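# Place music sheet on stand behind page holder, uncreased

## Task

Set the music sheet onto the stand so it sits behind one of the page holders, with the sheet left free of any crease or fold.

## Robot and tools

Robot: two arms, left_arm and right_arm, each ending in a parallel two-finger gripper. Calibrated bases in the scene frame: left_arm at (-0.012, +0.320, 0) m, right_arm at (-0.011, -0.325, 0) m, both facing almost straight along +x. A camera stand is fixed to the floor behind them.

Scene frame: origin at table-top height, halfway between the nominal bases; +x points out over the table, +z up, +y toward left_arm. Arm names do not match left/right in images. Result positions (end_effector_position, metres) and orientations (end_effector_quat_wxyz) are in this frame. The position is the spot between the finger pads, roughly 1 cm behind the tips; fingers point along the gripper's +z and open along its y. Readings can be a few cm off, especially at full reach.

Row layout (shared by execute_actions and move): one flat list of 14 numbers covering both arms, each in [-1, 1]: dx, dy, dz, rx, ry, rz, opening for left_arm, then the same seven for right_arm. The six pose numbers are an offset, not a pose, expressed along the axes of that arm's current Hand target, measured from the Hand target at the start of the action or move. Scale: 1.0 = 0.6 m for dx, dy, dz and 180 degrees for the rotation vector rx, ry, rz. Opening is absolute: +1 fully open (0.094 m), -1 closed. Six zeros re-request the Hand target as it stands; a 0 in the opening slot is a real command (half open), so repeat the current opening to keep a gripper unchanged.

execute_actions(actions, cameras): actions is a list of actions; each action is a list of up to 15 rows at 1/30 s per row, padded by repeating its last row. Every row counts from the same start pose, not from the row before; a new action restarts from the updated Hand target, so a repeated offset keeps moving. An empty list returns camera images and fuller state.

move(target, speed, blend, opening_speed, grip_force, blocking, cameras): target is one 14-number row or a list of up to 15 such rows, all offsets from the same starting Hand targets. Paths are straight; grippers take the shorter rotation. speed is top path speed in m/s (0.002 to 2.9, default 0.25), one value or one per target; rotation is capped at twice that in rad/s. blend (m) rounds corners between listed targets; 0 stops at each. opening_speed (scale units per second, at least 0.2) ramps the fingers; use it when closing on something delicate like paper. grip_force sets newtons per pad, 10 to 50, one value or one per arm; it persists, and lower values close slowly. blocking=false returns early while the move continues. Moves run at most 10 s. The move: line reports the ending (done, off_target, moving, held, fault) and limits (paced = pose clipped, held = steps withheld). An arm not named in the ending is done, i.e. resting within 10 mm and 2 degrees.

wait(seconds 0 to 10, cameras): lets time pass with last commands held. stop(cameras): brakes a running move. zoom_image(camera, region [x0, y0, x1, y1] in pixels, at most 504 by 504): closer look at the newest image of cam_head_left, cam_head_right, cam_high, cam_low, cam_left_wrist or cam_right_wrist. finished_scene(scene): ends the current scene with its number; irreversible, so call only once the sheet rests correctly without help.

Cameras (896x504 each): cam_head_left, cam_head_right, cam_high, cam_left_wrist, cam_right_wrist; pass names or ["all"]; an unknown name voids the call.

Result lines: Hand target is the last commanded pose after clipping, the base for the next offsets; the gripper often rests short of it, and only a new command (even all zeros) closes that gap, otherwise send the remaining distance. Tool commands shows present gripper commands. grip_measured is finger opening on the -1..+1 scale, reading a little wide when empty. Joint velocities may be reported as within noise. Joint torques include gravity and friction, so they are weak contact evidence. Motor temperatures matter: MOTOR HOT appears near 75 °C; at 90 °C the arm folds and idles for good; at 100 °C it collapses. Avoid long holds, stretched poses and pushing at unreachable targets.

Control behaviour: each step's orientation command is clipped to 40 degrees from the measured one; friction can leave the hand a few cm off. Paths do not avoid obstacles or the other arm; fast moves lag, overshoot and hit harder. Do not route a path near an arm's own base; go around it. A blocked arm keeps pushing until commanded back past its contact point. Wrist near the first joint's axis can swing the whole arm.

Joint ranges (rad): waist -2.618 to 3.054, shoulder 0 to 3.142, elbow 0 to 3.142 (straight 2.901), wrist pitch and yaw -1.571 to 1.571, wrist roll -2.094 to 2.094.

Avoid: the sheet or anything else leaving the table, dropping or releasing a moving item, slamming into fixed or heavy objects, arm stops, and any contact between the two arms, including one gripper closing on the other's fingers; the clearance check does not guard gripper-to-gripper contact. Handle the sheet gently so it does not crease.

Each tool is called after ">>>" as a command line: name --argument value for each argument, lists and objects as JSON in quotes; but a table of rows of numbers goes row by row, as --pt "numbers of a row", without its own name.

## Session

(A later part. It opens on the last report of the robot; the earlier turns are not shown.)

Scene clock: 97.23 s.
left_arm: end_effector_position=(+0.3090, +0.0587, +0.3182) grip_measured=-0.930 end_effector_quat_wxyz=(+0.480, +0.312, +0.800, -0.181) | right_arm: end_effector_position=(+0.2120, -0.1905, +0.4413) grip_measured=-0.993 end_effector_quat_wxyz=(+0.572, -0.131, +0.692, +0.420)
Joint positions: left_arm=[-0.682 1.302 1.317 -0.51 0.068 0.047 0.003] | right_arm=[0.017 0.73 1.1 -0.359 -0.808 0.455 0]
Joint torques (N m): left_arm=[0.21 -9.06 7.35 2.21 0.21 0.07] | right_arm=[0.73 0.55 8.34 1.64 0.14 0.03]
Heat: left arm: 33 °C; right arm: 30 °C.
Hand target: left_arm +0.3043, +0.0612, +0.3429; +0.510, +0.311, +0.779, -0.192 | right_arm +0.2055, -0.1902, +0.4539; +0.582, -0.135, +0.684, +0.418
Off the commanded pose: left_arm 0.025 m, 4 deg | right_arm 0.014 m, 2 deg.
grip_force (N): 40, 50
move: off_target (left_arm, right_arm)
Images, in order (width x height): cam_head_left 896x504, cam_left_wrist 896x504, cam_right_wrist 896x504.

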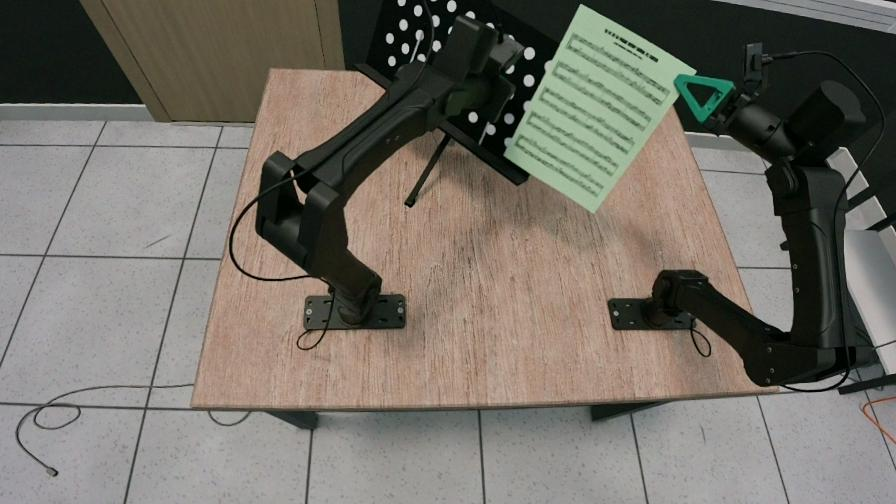

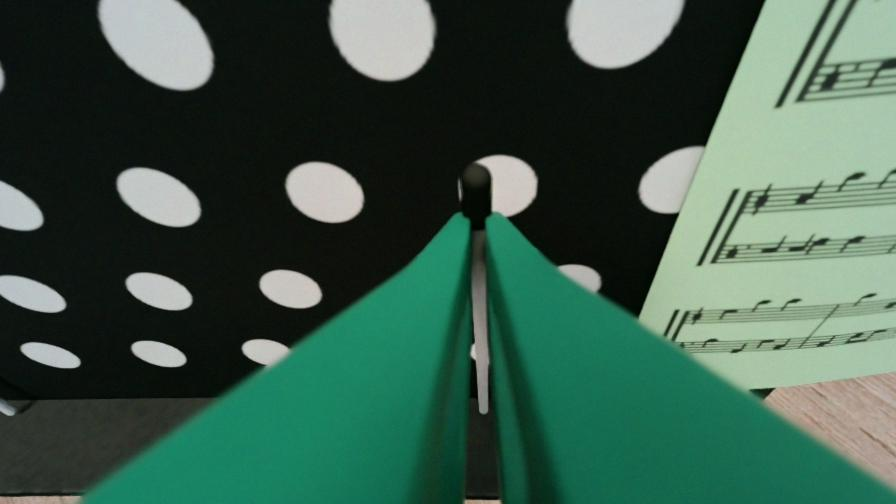

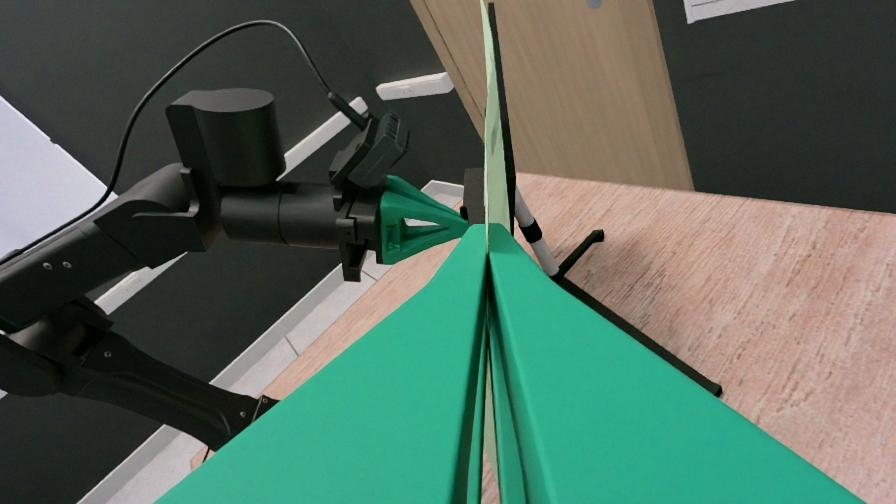

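>>> move --target '[0, 0, 0, 0, 0, 0, -0.99, -0.0065, -0.006, 0.1413, 0, -0.012, 0, -1]' --speed 0.06 --cameras '["cam_left_wrist", "cam_right_wrist", "cam_head_left"]'

>>> zoom_image --camera "cam_right_wrist" --region '[380, 0, 580, 280]'

>>> zoom_image --camera "cam_head_left" --region '[440, 40, 640, 220]'

Scene clock: 121.77 s.
left_arm: end_effector_position=(+0.3090, +0.0587, +0.3182) grip_measured=-0.930 end_effector_quat_wxyz=(+0.480, +0.312, +0.800, -0.181) | right_arm: end_effector_position=(+0.2696, -0.1314, +0.4365) grip_measured=-0.993 end_effector_quat_wxyz=(+0.576, -0.124, +0.692, +0.418)
Joint positions: left_arm=[-0.682 1.302 1.317 -0.51 0.068 0.047 0.003] | right_arm=[0.384 0.95 1.117 -0.153 -0.427 0.456 0]
Joint torques (N m): left_arm=[0.29 -8.85 7.27 2.21 0.11 0.14] | right_arm=[0.66 -1.1 9.47 2.12 0.15 0.01]
Heat: left arm: 34 °C; right arm: 31 °C.
Hand target: left_arm +0.3043, +0.0612, +0.3429; +0.510, +0.311, +0.779, -0.192 | right_arm +0.2670, -0.1317, +0.4584; +0.595, -0.127, +0.673, +0.420
Off the commanded pose: left_arm 0.025 m, 4 deg | right_arm 0.022 m, 3 deg.
grip_force (N): 40, 50
move: off_target (left_arm, right_arm)
Images, in order (width x height): cam_head_left 896x504, cam_left_wrist 896x504, cam_right_wrist 896x504.

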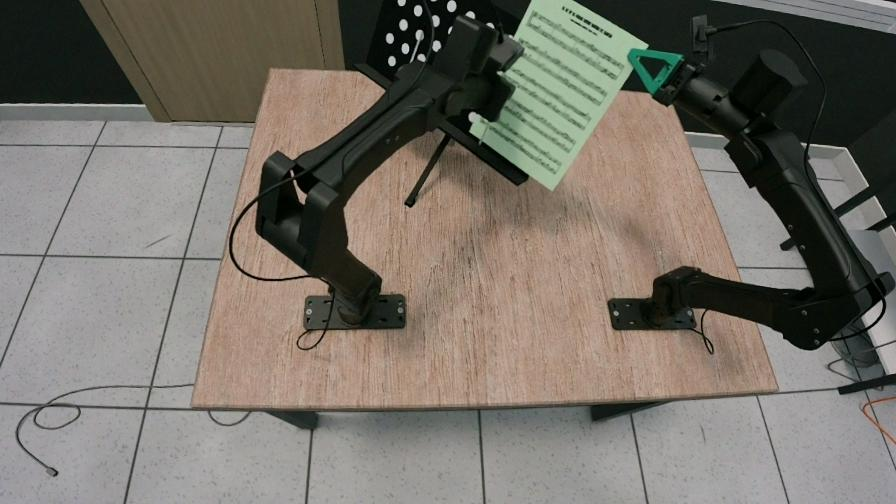

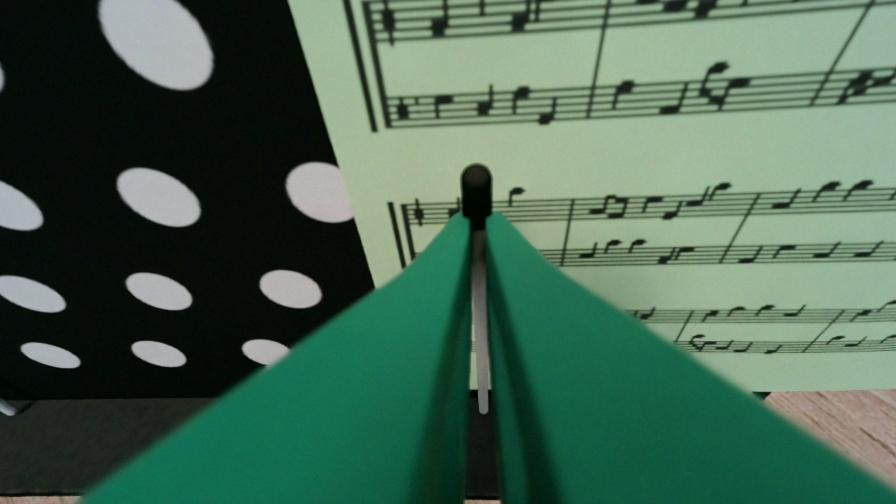

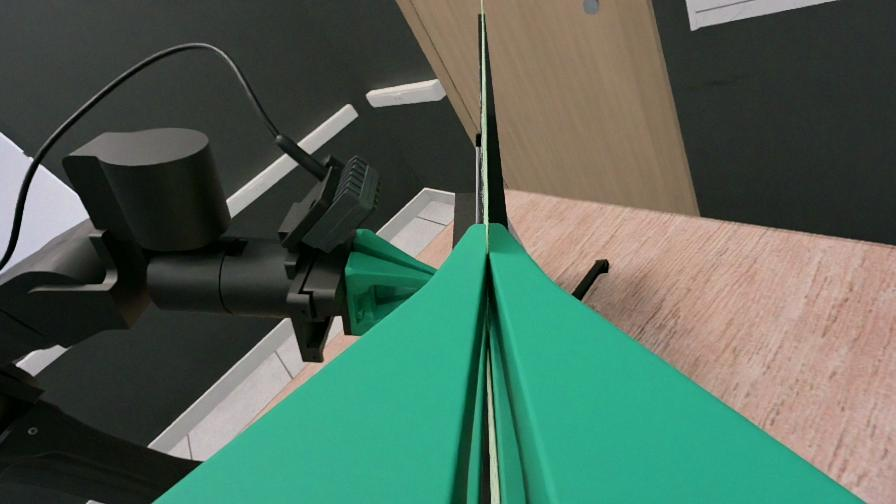

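Scaled by 1.800.

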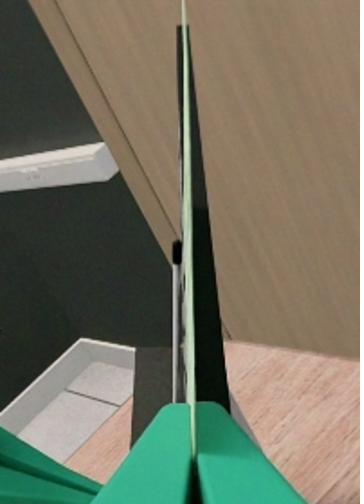

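Scaled by 2.520.

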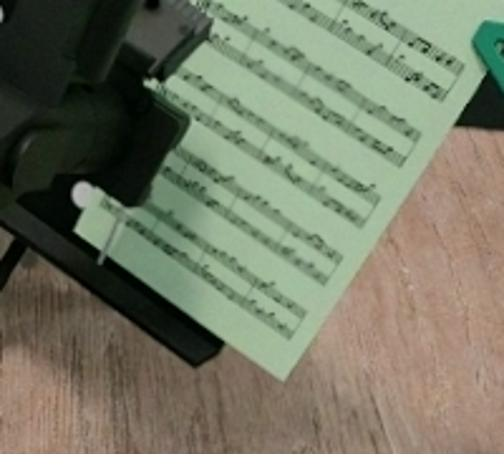

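>>> move --target '[0, 0, 0, 0, 0, 0, -0.99, 0.0005, 0.0042, 0.11, 0, -0.004, 0, -1]' --speed 0.06 --cameras '["cam_left_wrist", "cam_right_wrist", "cam_head_left", "cam_head_right"]'

>>> zoom_image --camera "cam_right_wrist" --region '[380, 0, 580, 280]'

>>> zoom_image --camera "cam_head_left" --region '[440, 0, 640, 200]'

Scene clock: 129.23 s.
left_arm: end_effector_position=(+0.3090, +0.0587, +0.3182) grip_measured=-0.930 end_effector_quat_wxyz=(+0.480, +0.312, +0.800, -0.181) | right_arm: end_effector_position=(+0.3120, -0.0832, +0.4414) grip_measured=-0.993 end_effector_quat_wxyz=(+0.580, -0.122, +0.688, +0.418)
Joint positions: left_arm=[-0.682 1.302 1.317 -0.51 0.068 0.047 0.003] | right_arm=[0.516 1.165 1.224 -0.034 -0.29 0.456 0]
Joint torques (N m): left_arm=[0.24 -9.05 7.56 2.17 0.18 0.08] | right_arm=[0.68 -2.95 9.83 2.18 0.14 -0.04]
Heat: left arm: 34 °C; right arm: 33 °C.
Hand target: left_arm +0.3043, +0.0612, +0.3429; +0.510, +0.311, +0.779, -0.192 | right_arm +0.3111, -0.0827, +0.4631; +0.599, -0.125, +0.669, +0.421
Off the commanded pose: left_arm 0.025 m, 4 deg | right_arm 0.022 m, 3 deg.
grip_force (N): 40, 50
move: off_target (left_arm, right_arm)
Images, in order (width x height): cam_head_left 896x504, cam_head_right 896x504, cam_left_wrist 896x504, cam_right_wrist 896x504.

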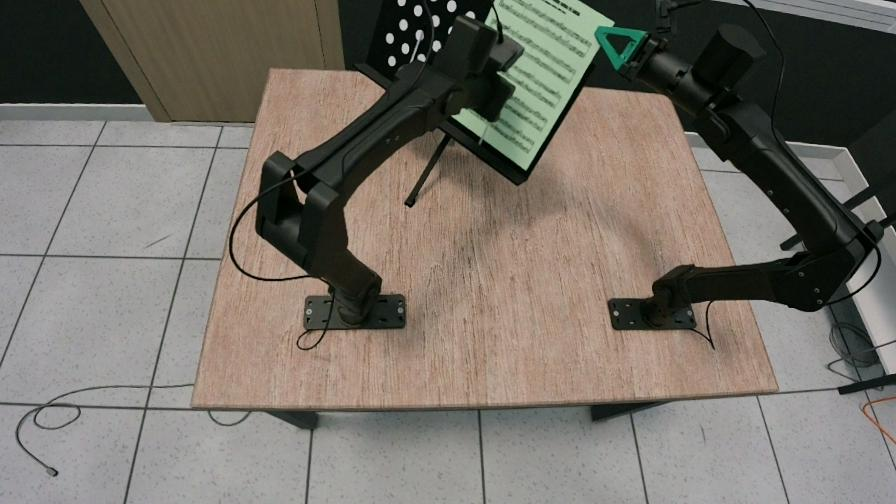

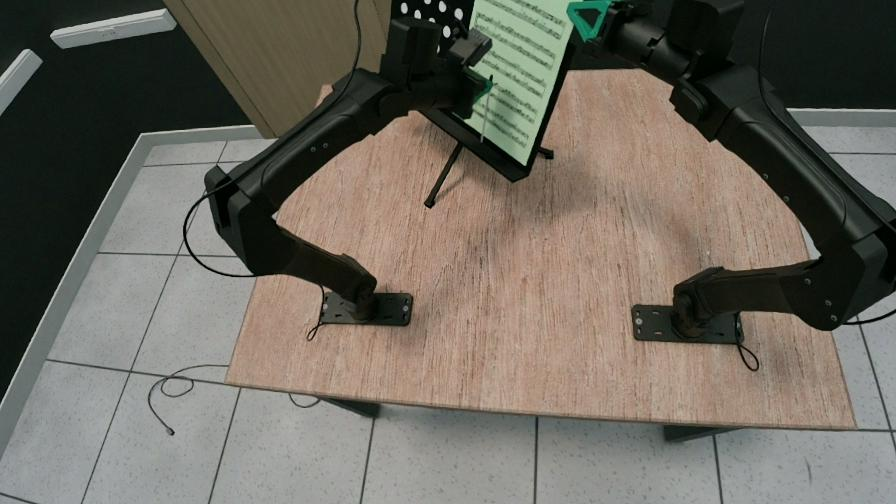

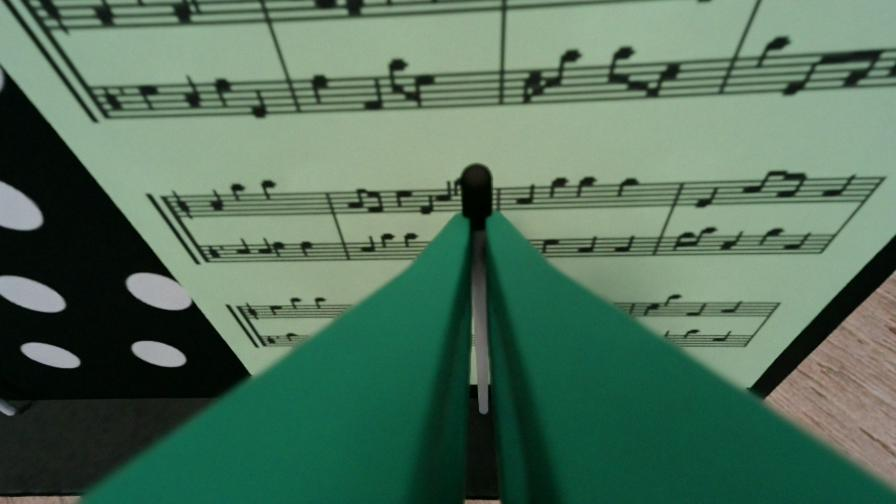

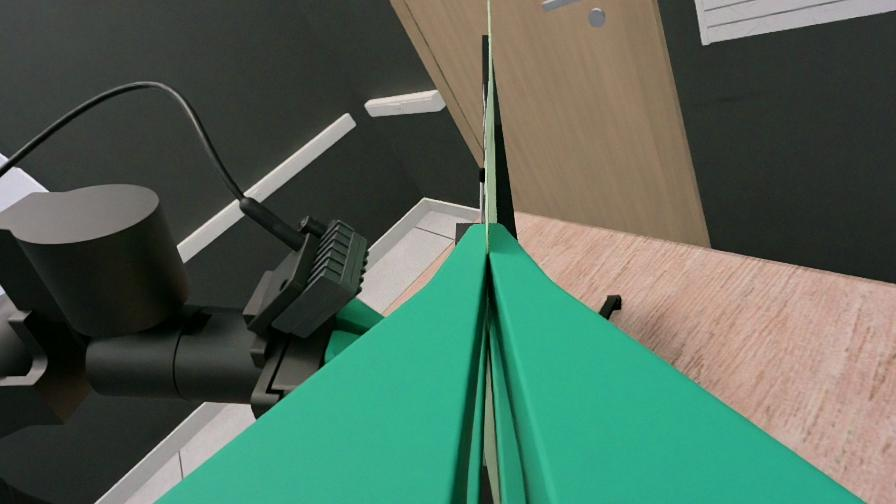

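Scaled by 1.800.

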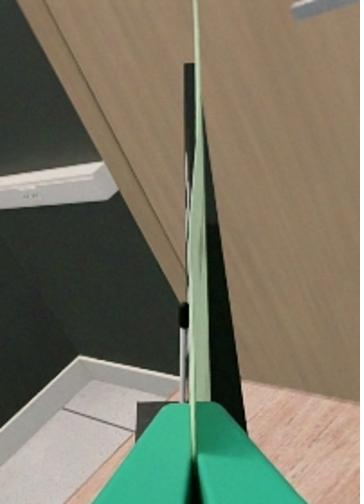

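Scaled by 2.520.

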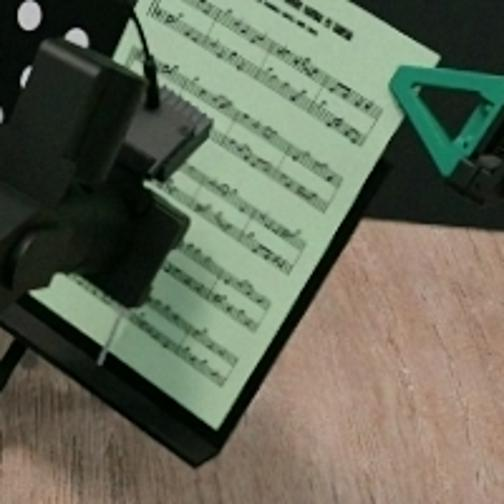

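>>> move --target '[0, 0, 0, 0, 0, 0, -0.99, 0.0332, 0.0005, -0.0025, 0, 0.0095, 0, -1]' --speed 0.03 --cameras '["cam_left_wrist", "cam_right_wrist", "cam_head_right"]'

>>> zoom_image --camera "cam_head_right" --region '[420, 40, 600, 220]'

>>> zoom_image --camera "cam_left_wrist" --region '[640, 280, 840, 430]'

Scene clock: 142.37 s.
left_arm: end_effector_position=(+0.3090, +0.0587, +0.3182) grip_measured=-0.930 end_effector_quat_wxyz=(+0.480, +0.312, +0.800, -0.181) | right_arm: end_effector_position=(+0.3072, -0.0764, +0.4433) grip_measured=-0.993 end_effector_quat_wxyz=(+0.582, -0.129, +0.684, +0.421)
Joint positions: left_arm=[-0.682 1.302 1.317 -0.51 0.068 0.047 0.003] | right_arm=[0.542 1.165 1.224 -0.026 -0.276 0.449 0]
Joint torques (N m): left_arm=[0.23 -8.91 7.57 2.23 0.15 0.11] | right_arm=[0.7 -4.21 5.89 2.17 0.15 -0.05]
Heat: left arm: 34 °C; right arm: 33 °C.
Hand target: left_arm +0.3043, +0.0612, +0.3429; +0.510, +0.311, +0.779, -0.192 | right_arm +0.3048, -0.0768, +0.4450; +0.589, -0.131, +0.678, +0.419
Off the commanded pose: left_arm 0.025 m, 4 deg | right_arm 0.003 m, 1 deg.
grip_force (N): 40, 50
move: off_target (left_arm)
Images, in order (width x height): cam_head_right 896x504, cam_left_wrist 896x504, cam_right_wrist 896x504.

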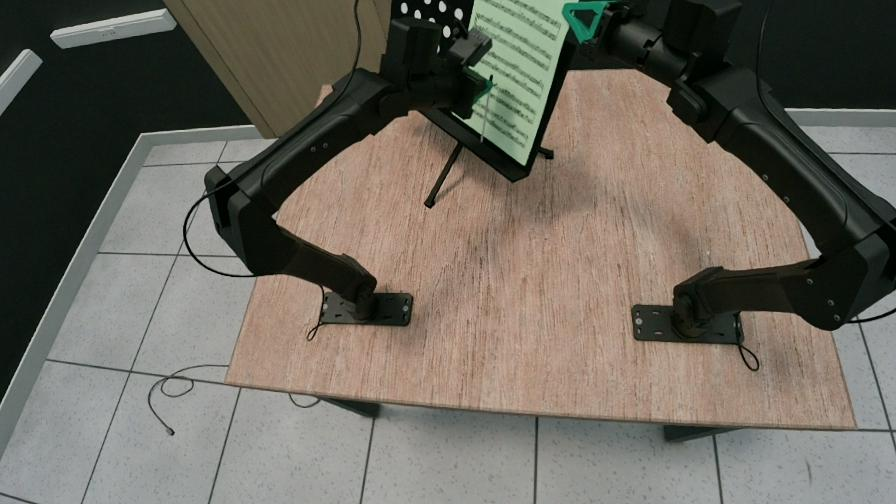

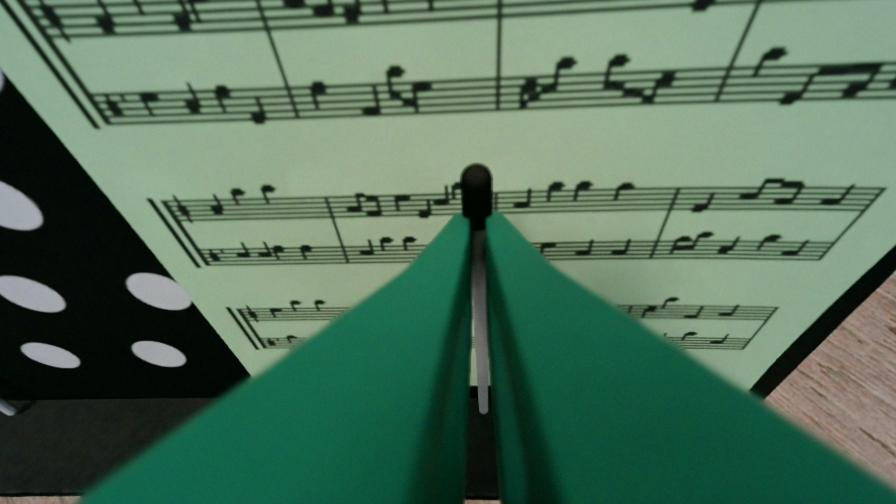

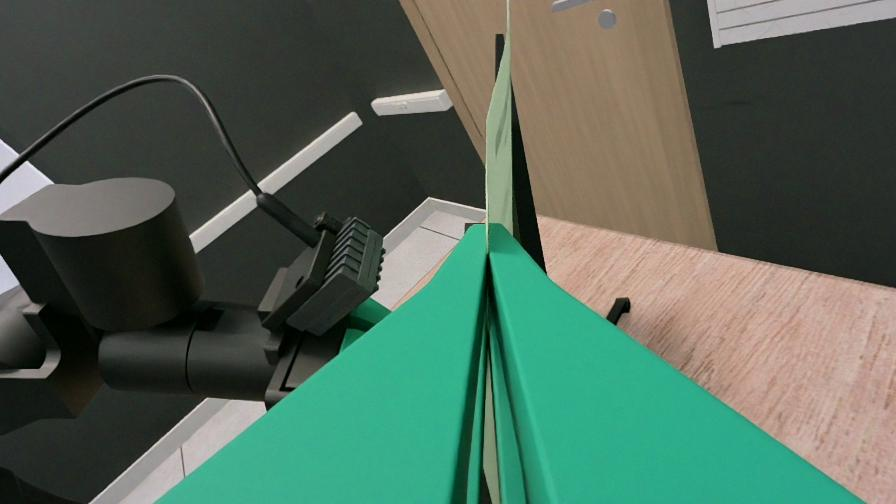

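Scaled by 2.800.

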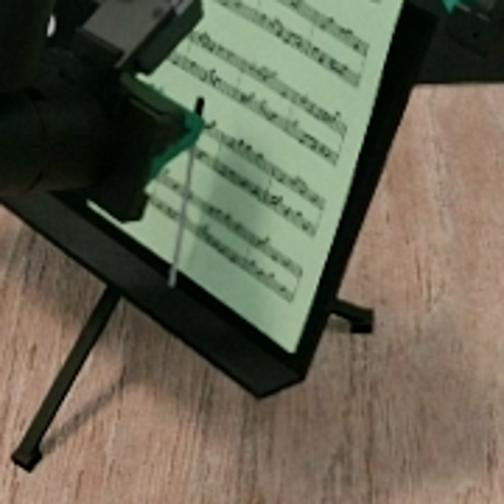

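Scaled by 2.520.

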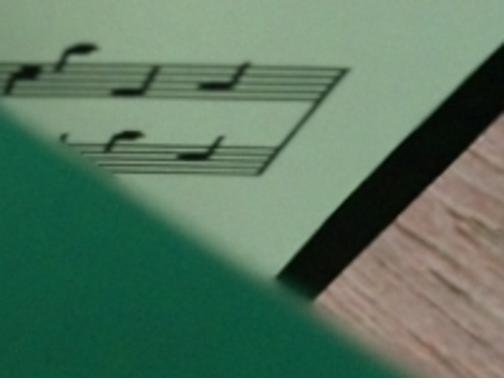

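>>> move --target '[0, 0, 0, 0, 0, 0, -0.99, 0.0233, -0.0097, -0.0013, 0, 0, 0, -1]' --speed 0.03 --cameras '["cam_left_wrist", "cam_right_wrist", "cam_head_right"]'

>>> zoom_image --camera "cam_head_right" --region '[420, 40, 600, 220]'

>>> zoom_image --camera "cam_left_wrist" --region '[120, 280, 340, 450]'

Scene clock: 149.53 s.
left_arm: end_effector_position=(+0.3090, +0.0587, +0.3182) grip_measured=-0.930 end_effector_quat_wxyz=(+0.480, +0.312, +0.800, -0.181) | right_arm: end_effector_position=(+0.3117, -0.0746, +0.4238) grip_measured=-0.993 end_effector_quat_wxyz=(+0.579, -0.128, +0.688, +0.419)
Joint positions: left_arm=[-0.682 1.302 1.317 -0.51 0.068 0.047 0.003] | right_arm=[0.542 1.165 1.155 0.031 -0.272 0.449 0]
Joint torques (N m): left_arm=[0.09 -9.01 7.57 2.19 0.15 0.12] | right_arm=[0.87 -5.76 5.87 2.16 0.12 -0.07]
Heat: left arm: 34 °C; right arm: 33 °C.
Hand target: left_arm +0.3043, +0.0612, +0.3429; +0.510, +0.311, +0.779, -0.192 | right_arm +0.3044, -0.0765, +0.4298; +0.589, -0.131, +0.678, +0.419
Off the commanded pose: left_arm 0.025 m, 4 deg | right_arm 0.010 m, 2 deg.
grip_force (N): 40, 50
move: off_target (left_arm)
Images, in order (width x height): cam_head_right 896x504, cam_left_wrist 896x504, cam_right_wrist 896x504.

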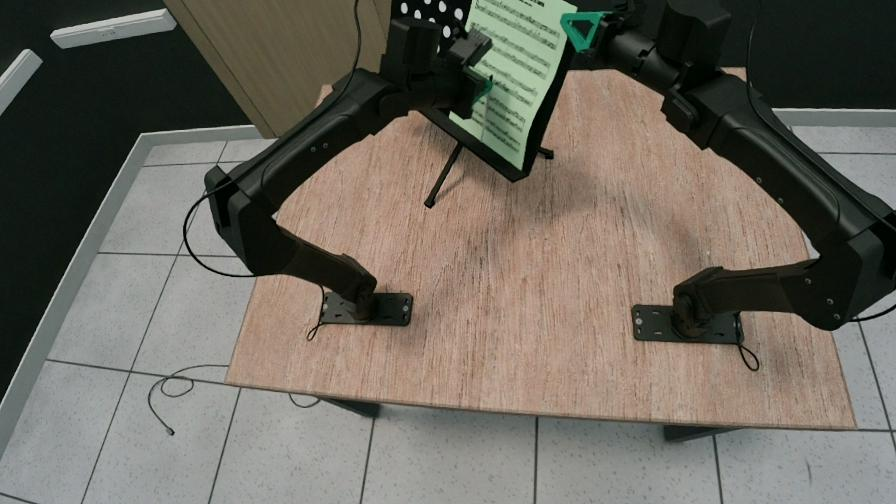

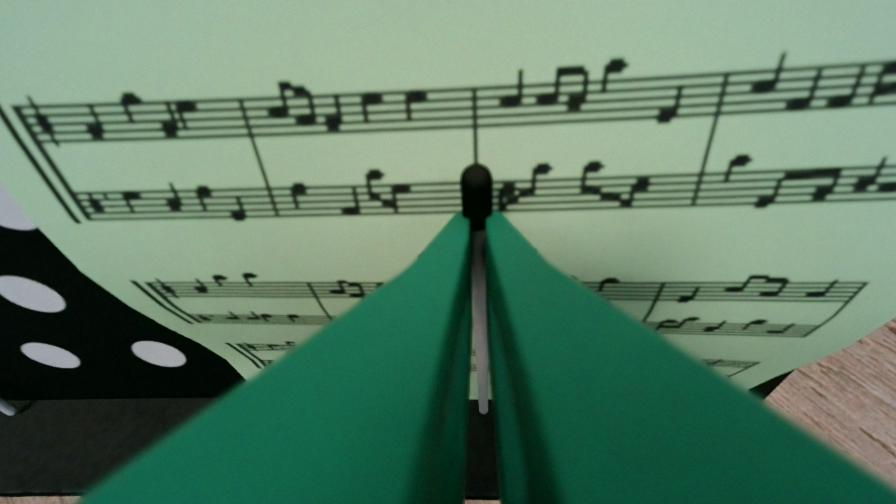

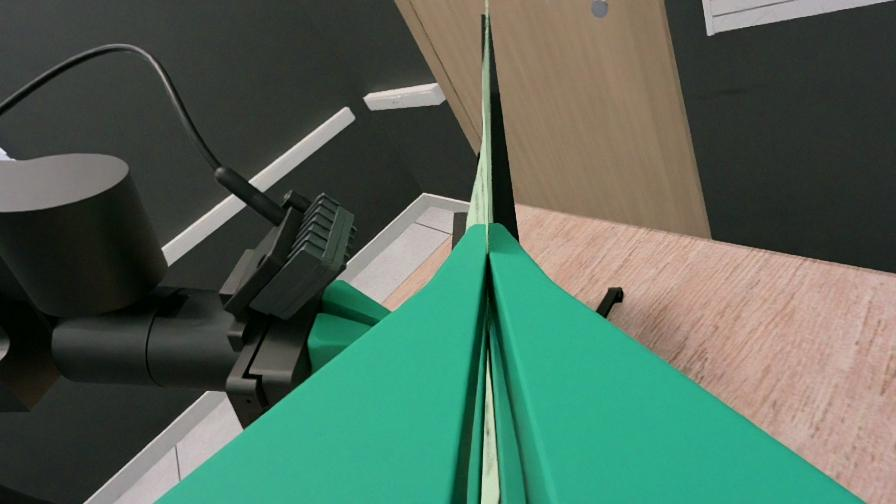

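Scaled by 2.800.

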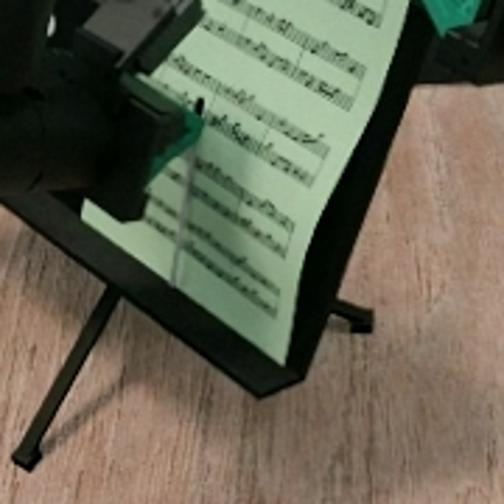

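Scaled by 2.291.

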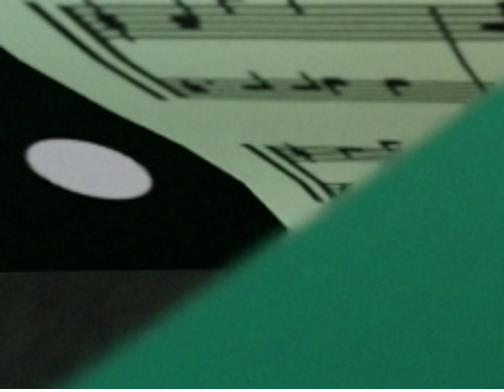

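>>> move --target '[0, 0, 0, 0, 0, 0, -0.99, 0, 0, 0, 0, 0, 0, -0.5]' --speed 0.03 --opening_speed 0.3 --cameras '["cam_left_wrist", "cam_right_wrist", "cam_head_right", "cam_head_left"]'

>>> zoom_image --camera "cam_head_right" --region '[420, 40, 600, 220]'

Scene clock: 155.20 s.
left_arm: end_effector_position=(+0.3090, +0.0587, +0.3182) grip_measured=-0.930 end_effector_quat_wxyz=(+0.480, +0.312, +0.800, -0.181) | right_arm: end_effector_position=(+0.3117, -0.0746, +0.4240) grip_measured=-0.502 end_effector_quat_wxyz=(+0.579, -0.128, +0.688, +0.419)
Joint positions: left_arm=[-0.682 1.302 1.317 -0.51 0.068 0.047 0.003] | right_arm=[0.542 1.165 1.155 0.032 -0.272 0.449 0.023]
Joint torques (N m): left_arm=[0.35 -9.03 7.32 2.23 0.18 0.11] | right_arm=[0.9 -5.75 5.86 2.14 0.13 -0.07]
Heat: left arm: 35 °C; right arm: 34 °C.
Hand target: left_arm +0.3043, +0.0612, +0.3429; +0.510, +0.311, +0.779, -0.192 | right_arm +0.3044, -0.0765, +0.4298; +0.589, -0.131, +0.678, +0.419
Off the commanded pose: left_arm 0.025 m, 4 deg | right_arm 0.009 m, 2 deg.
grip_force (N): 40, 50
move: off_target (left_arm)
Images, in order (width x height): cam_head_left 896x504, cam_head_right 896x504, cam_left_wrist 896x504, cam_right_wrist 896x504.

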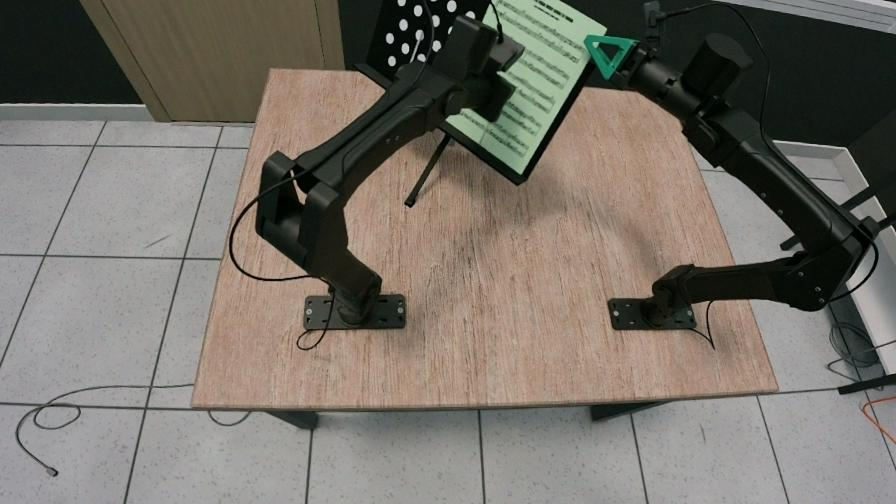

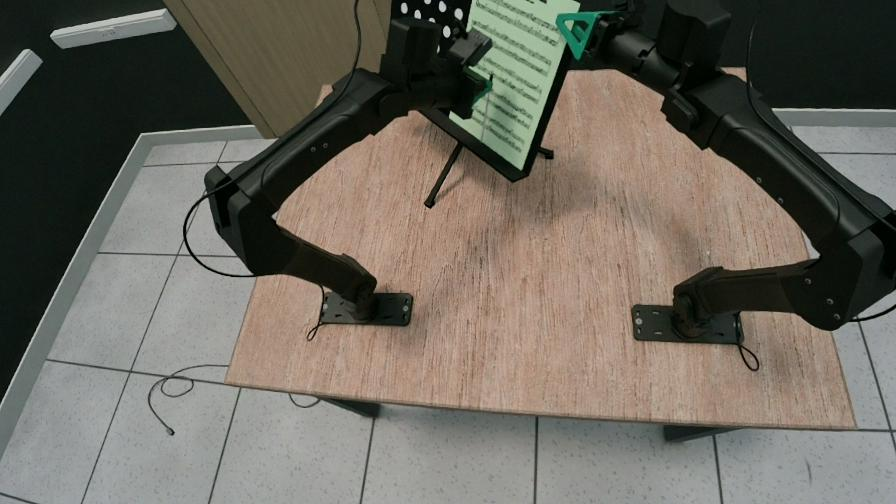

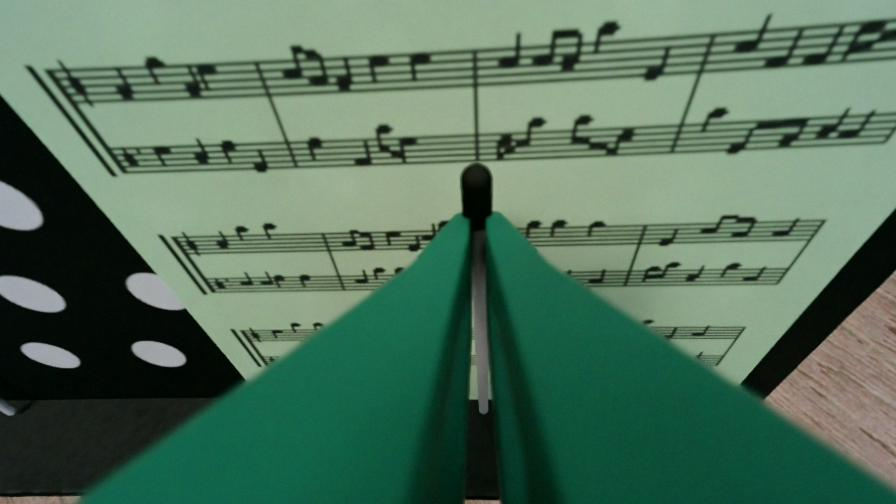

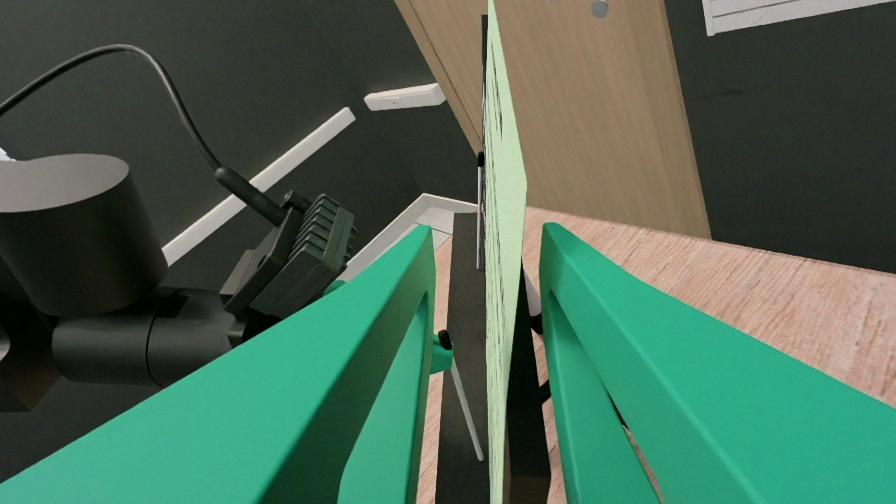

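Scaled by 2.800.

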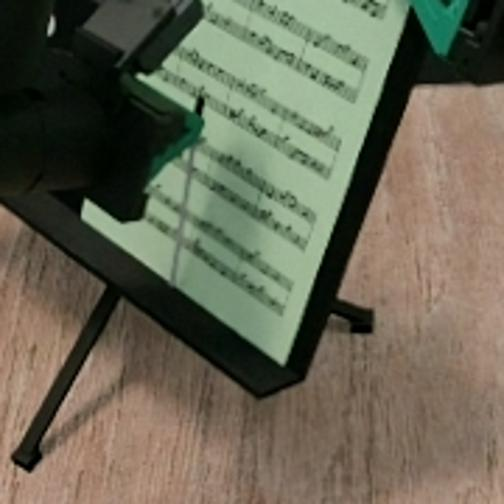

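>>> move --target '[0, 0, 0.04, 0, 0, 0, -0.99, 0, 0, 0, 0, 0, 0, -0.5]' --speed 0.02 --cameras '["cam_left_wrist", "cam_right_wrist"]'

>>> zoom_image --camera "cam_right_wrist" --region '[400, 220, 560, 504]'

Scene clock: 160.30 s.
left_arm: end_effector_position=(+0.3153, +0.0537, +0.3155) grip_measured=-0.930 end_effector_quat_wxyz=(+0.482, +0.312, +0.798, -0.182) | right_arm: end_effector_position=(+0.3117, -0.0746, +0.4240) grip_measured=-0.502 end_effector_quat_wxyz=(+0.579, -0.128, +0.688, +0.419)
Joint positions: left_arm=[-0.682 1.325 1.317 -0.481 0.069 0.047 0.003] | right_arm=[0.542 1.165 1.155 0.032 -0.272 0.449 0.023]
Joint torques (N m): left_arm=[-0.31 -5.11 8.13 2.57 0.08 0.07] | right_arm=[0.88 -5.74 5.87 2.14 0.13 -0.06]
Heat: left arm: 35 °C; right arm: 34 °C.
Hand target: left_arm +0.3205, +0.0464, +0.3331; +0.510, +0.311, +0.779, -0.192 | right_arm +0.3044, -0.0765, +0.4298; +0.589, -0.131, +0.678, +0.419
Off the commanded pose: left_arm 0.020 m, 4 deg | right_arm 0.009 m, 2 deg.
grip_force (N): 40, 50
move: off_target (left_arm)
Images, in order (width x height): cam_left_wrist 896x504, cam_right_wrist 896x504.

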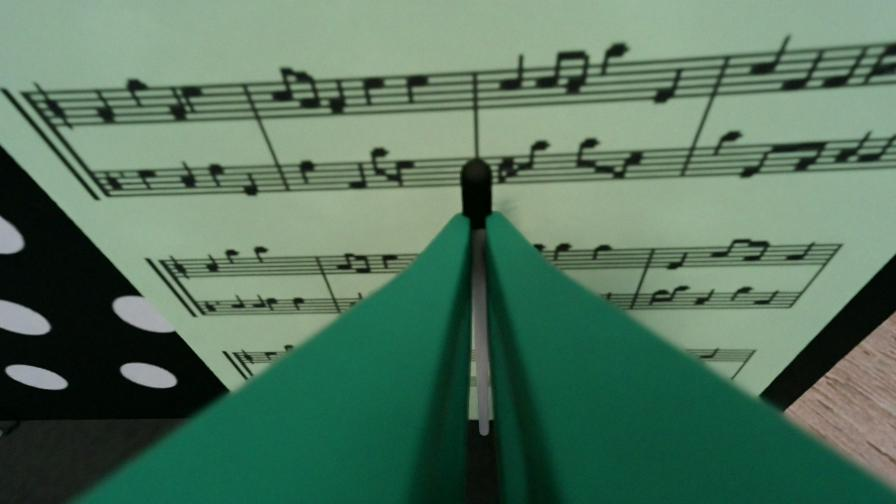

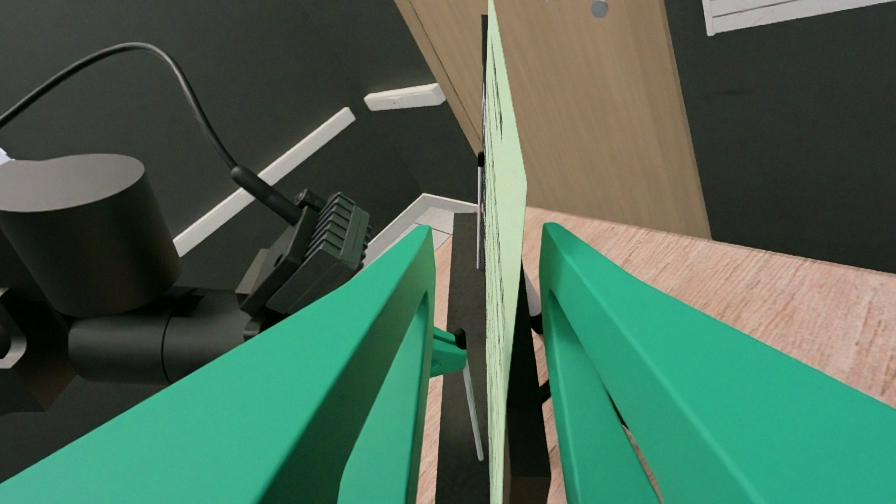

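Scaled by 1.775.

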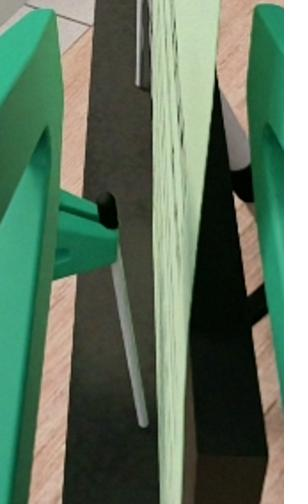

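>>> move --pt "0 0 0.0135 0 0 0 -0.99 0 0 0 0 0 0 -0.5" --pt "0 0 0.0135 0 0 0 -0.55 0 0 0 0 0 0 -0.5" --speed 0.02 --opening_speed 0.4 --cameras '["cam_left_wrist", "cam_right_wrist", "cam_head_left"]'

>>> zoom_image --camera "cam_right_wrist" --region '[400, 220, 560, 504]'

Scene clock: 166.03 s.
left_arm: end_effector_position=(+0.3245, +0.0467, +0.3195) grip_measured=-0.551 end_effector_quat_wxyz=(+0.498, +0.309, +0.789, -0.187) | right_arm: end_effector_position=(+0.3117, -0.0746, +0.4240) grip_measured=-0.502 end_effector_quat_wxyz=(+0.579, -0.128, +0.688, +0.419)
Joint positions: left_arm=[-0.682 1.348 1.317 -0.42 0.069 0.047 0.021] | right_arm=[0.542 1.165 1.155 0.032 -0.272 0.449 0.023]
Joint torques (N m): left_arm=[-0.49 -5.22 8.69 2.14 0.08 0.03] | right_arm=[0.88 -5.75 5.85 2.16 0.12 -0.06]
Heat: left arm: 36 °C; right arm: 34 °C.
Hand target: left_arm +0.3259, +0.0414, +0.3298; +0.510, +0.311, +0.779, -0.192 | right_arm +0.3044, -0.0765, +0.4298; +0.589, -0.131, +0.678, +0.419
Off the commanded pose: left_arm 0.012 m, 2 deg | right_arm 0.009 m, 2 deg.
grip_force (N): 40, 50
move: off_target (left_arm); target 2's new opening was sent with left_arm's hand 0.020 m and 4 deg from that target
Images, in order (width x height): cam_head_left 896x504, cam_left_wrist 896x504, cam_right_wrist 896x504.

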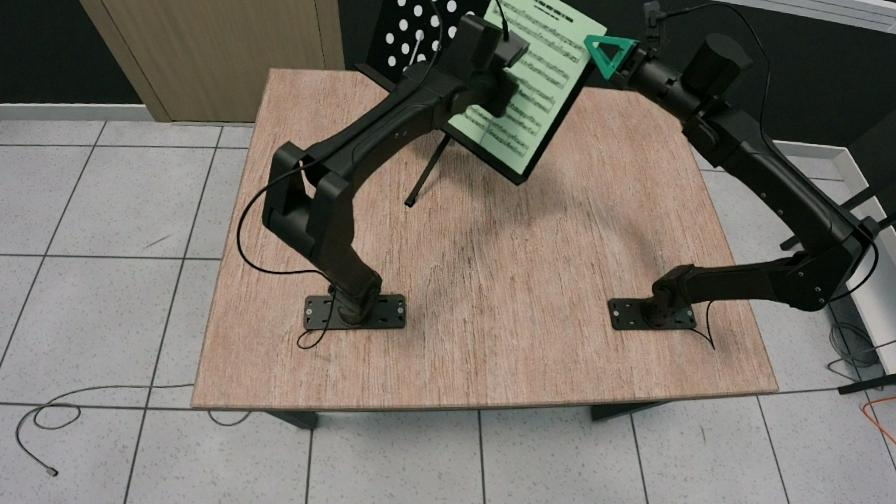

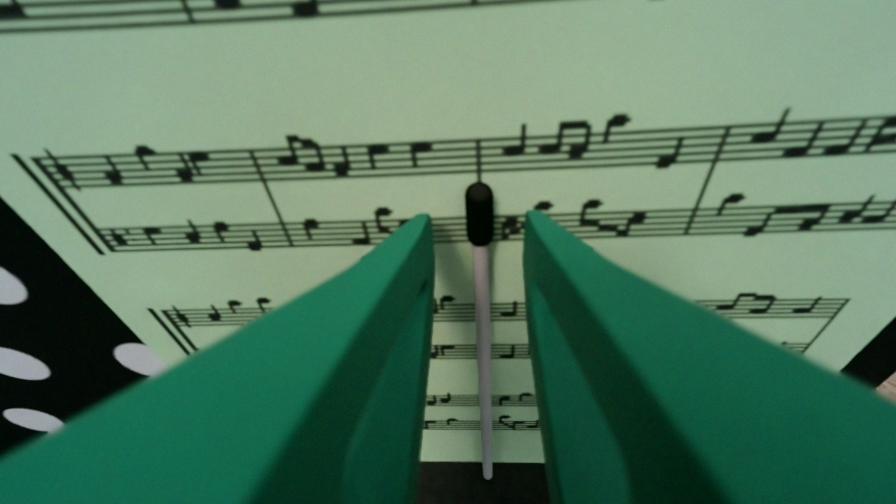

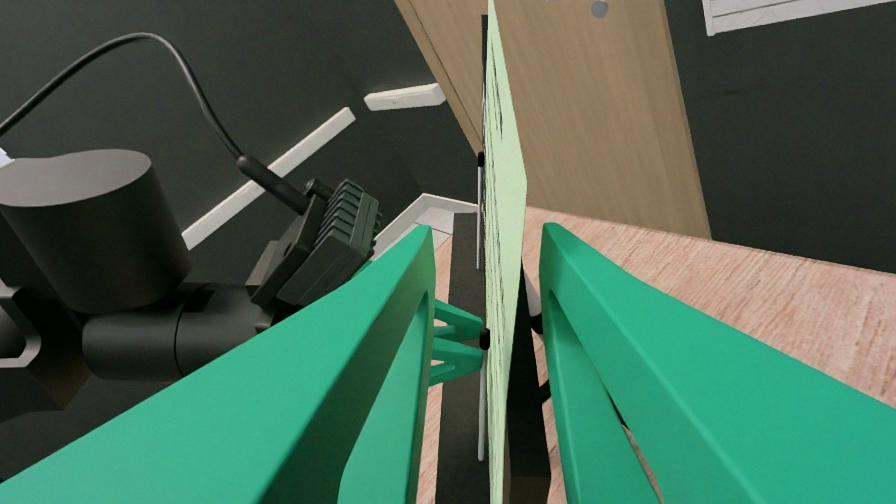

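Scaled by 1.775.

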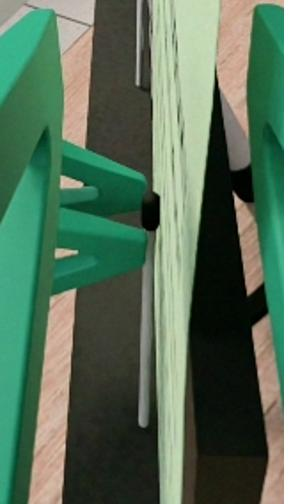

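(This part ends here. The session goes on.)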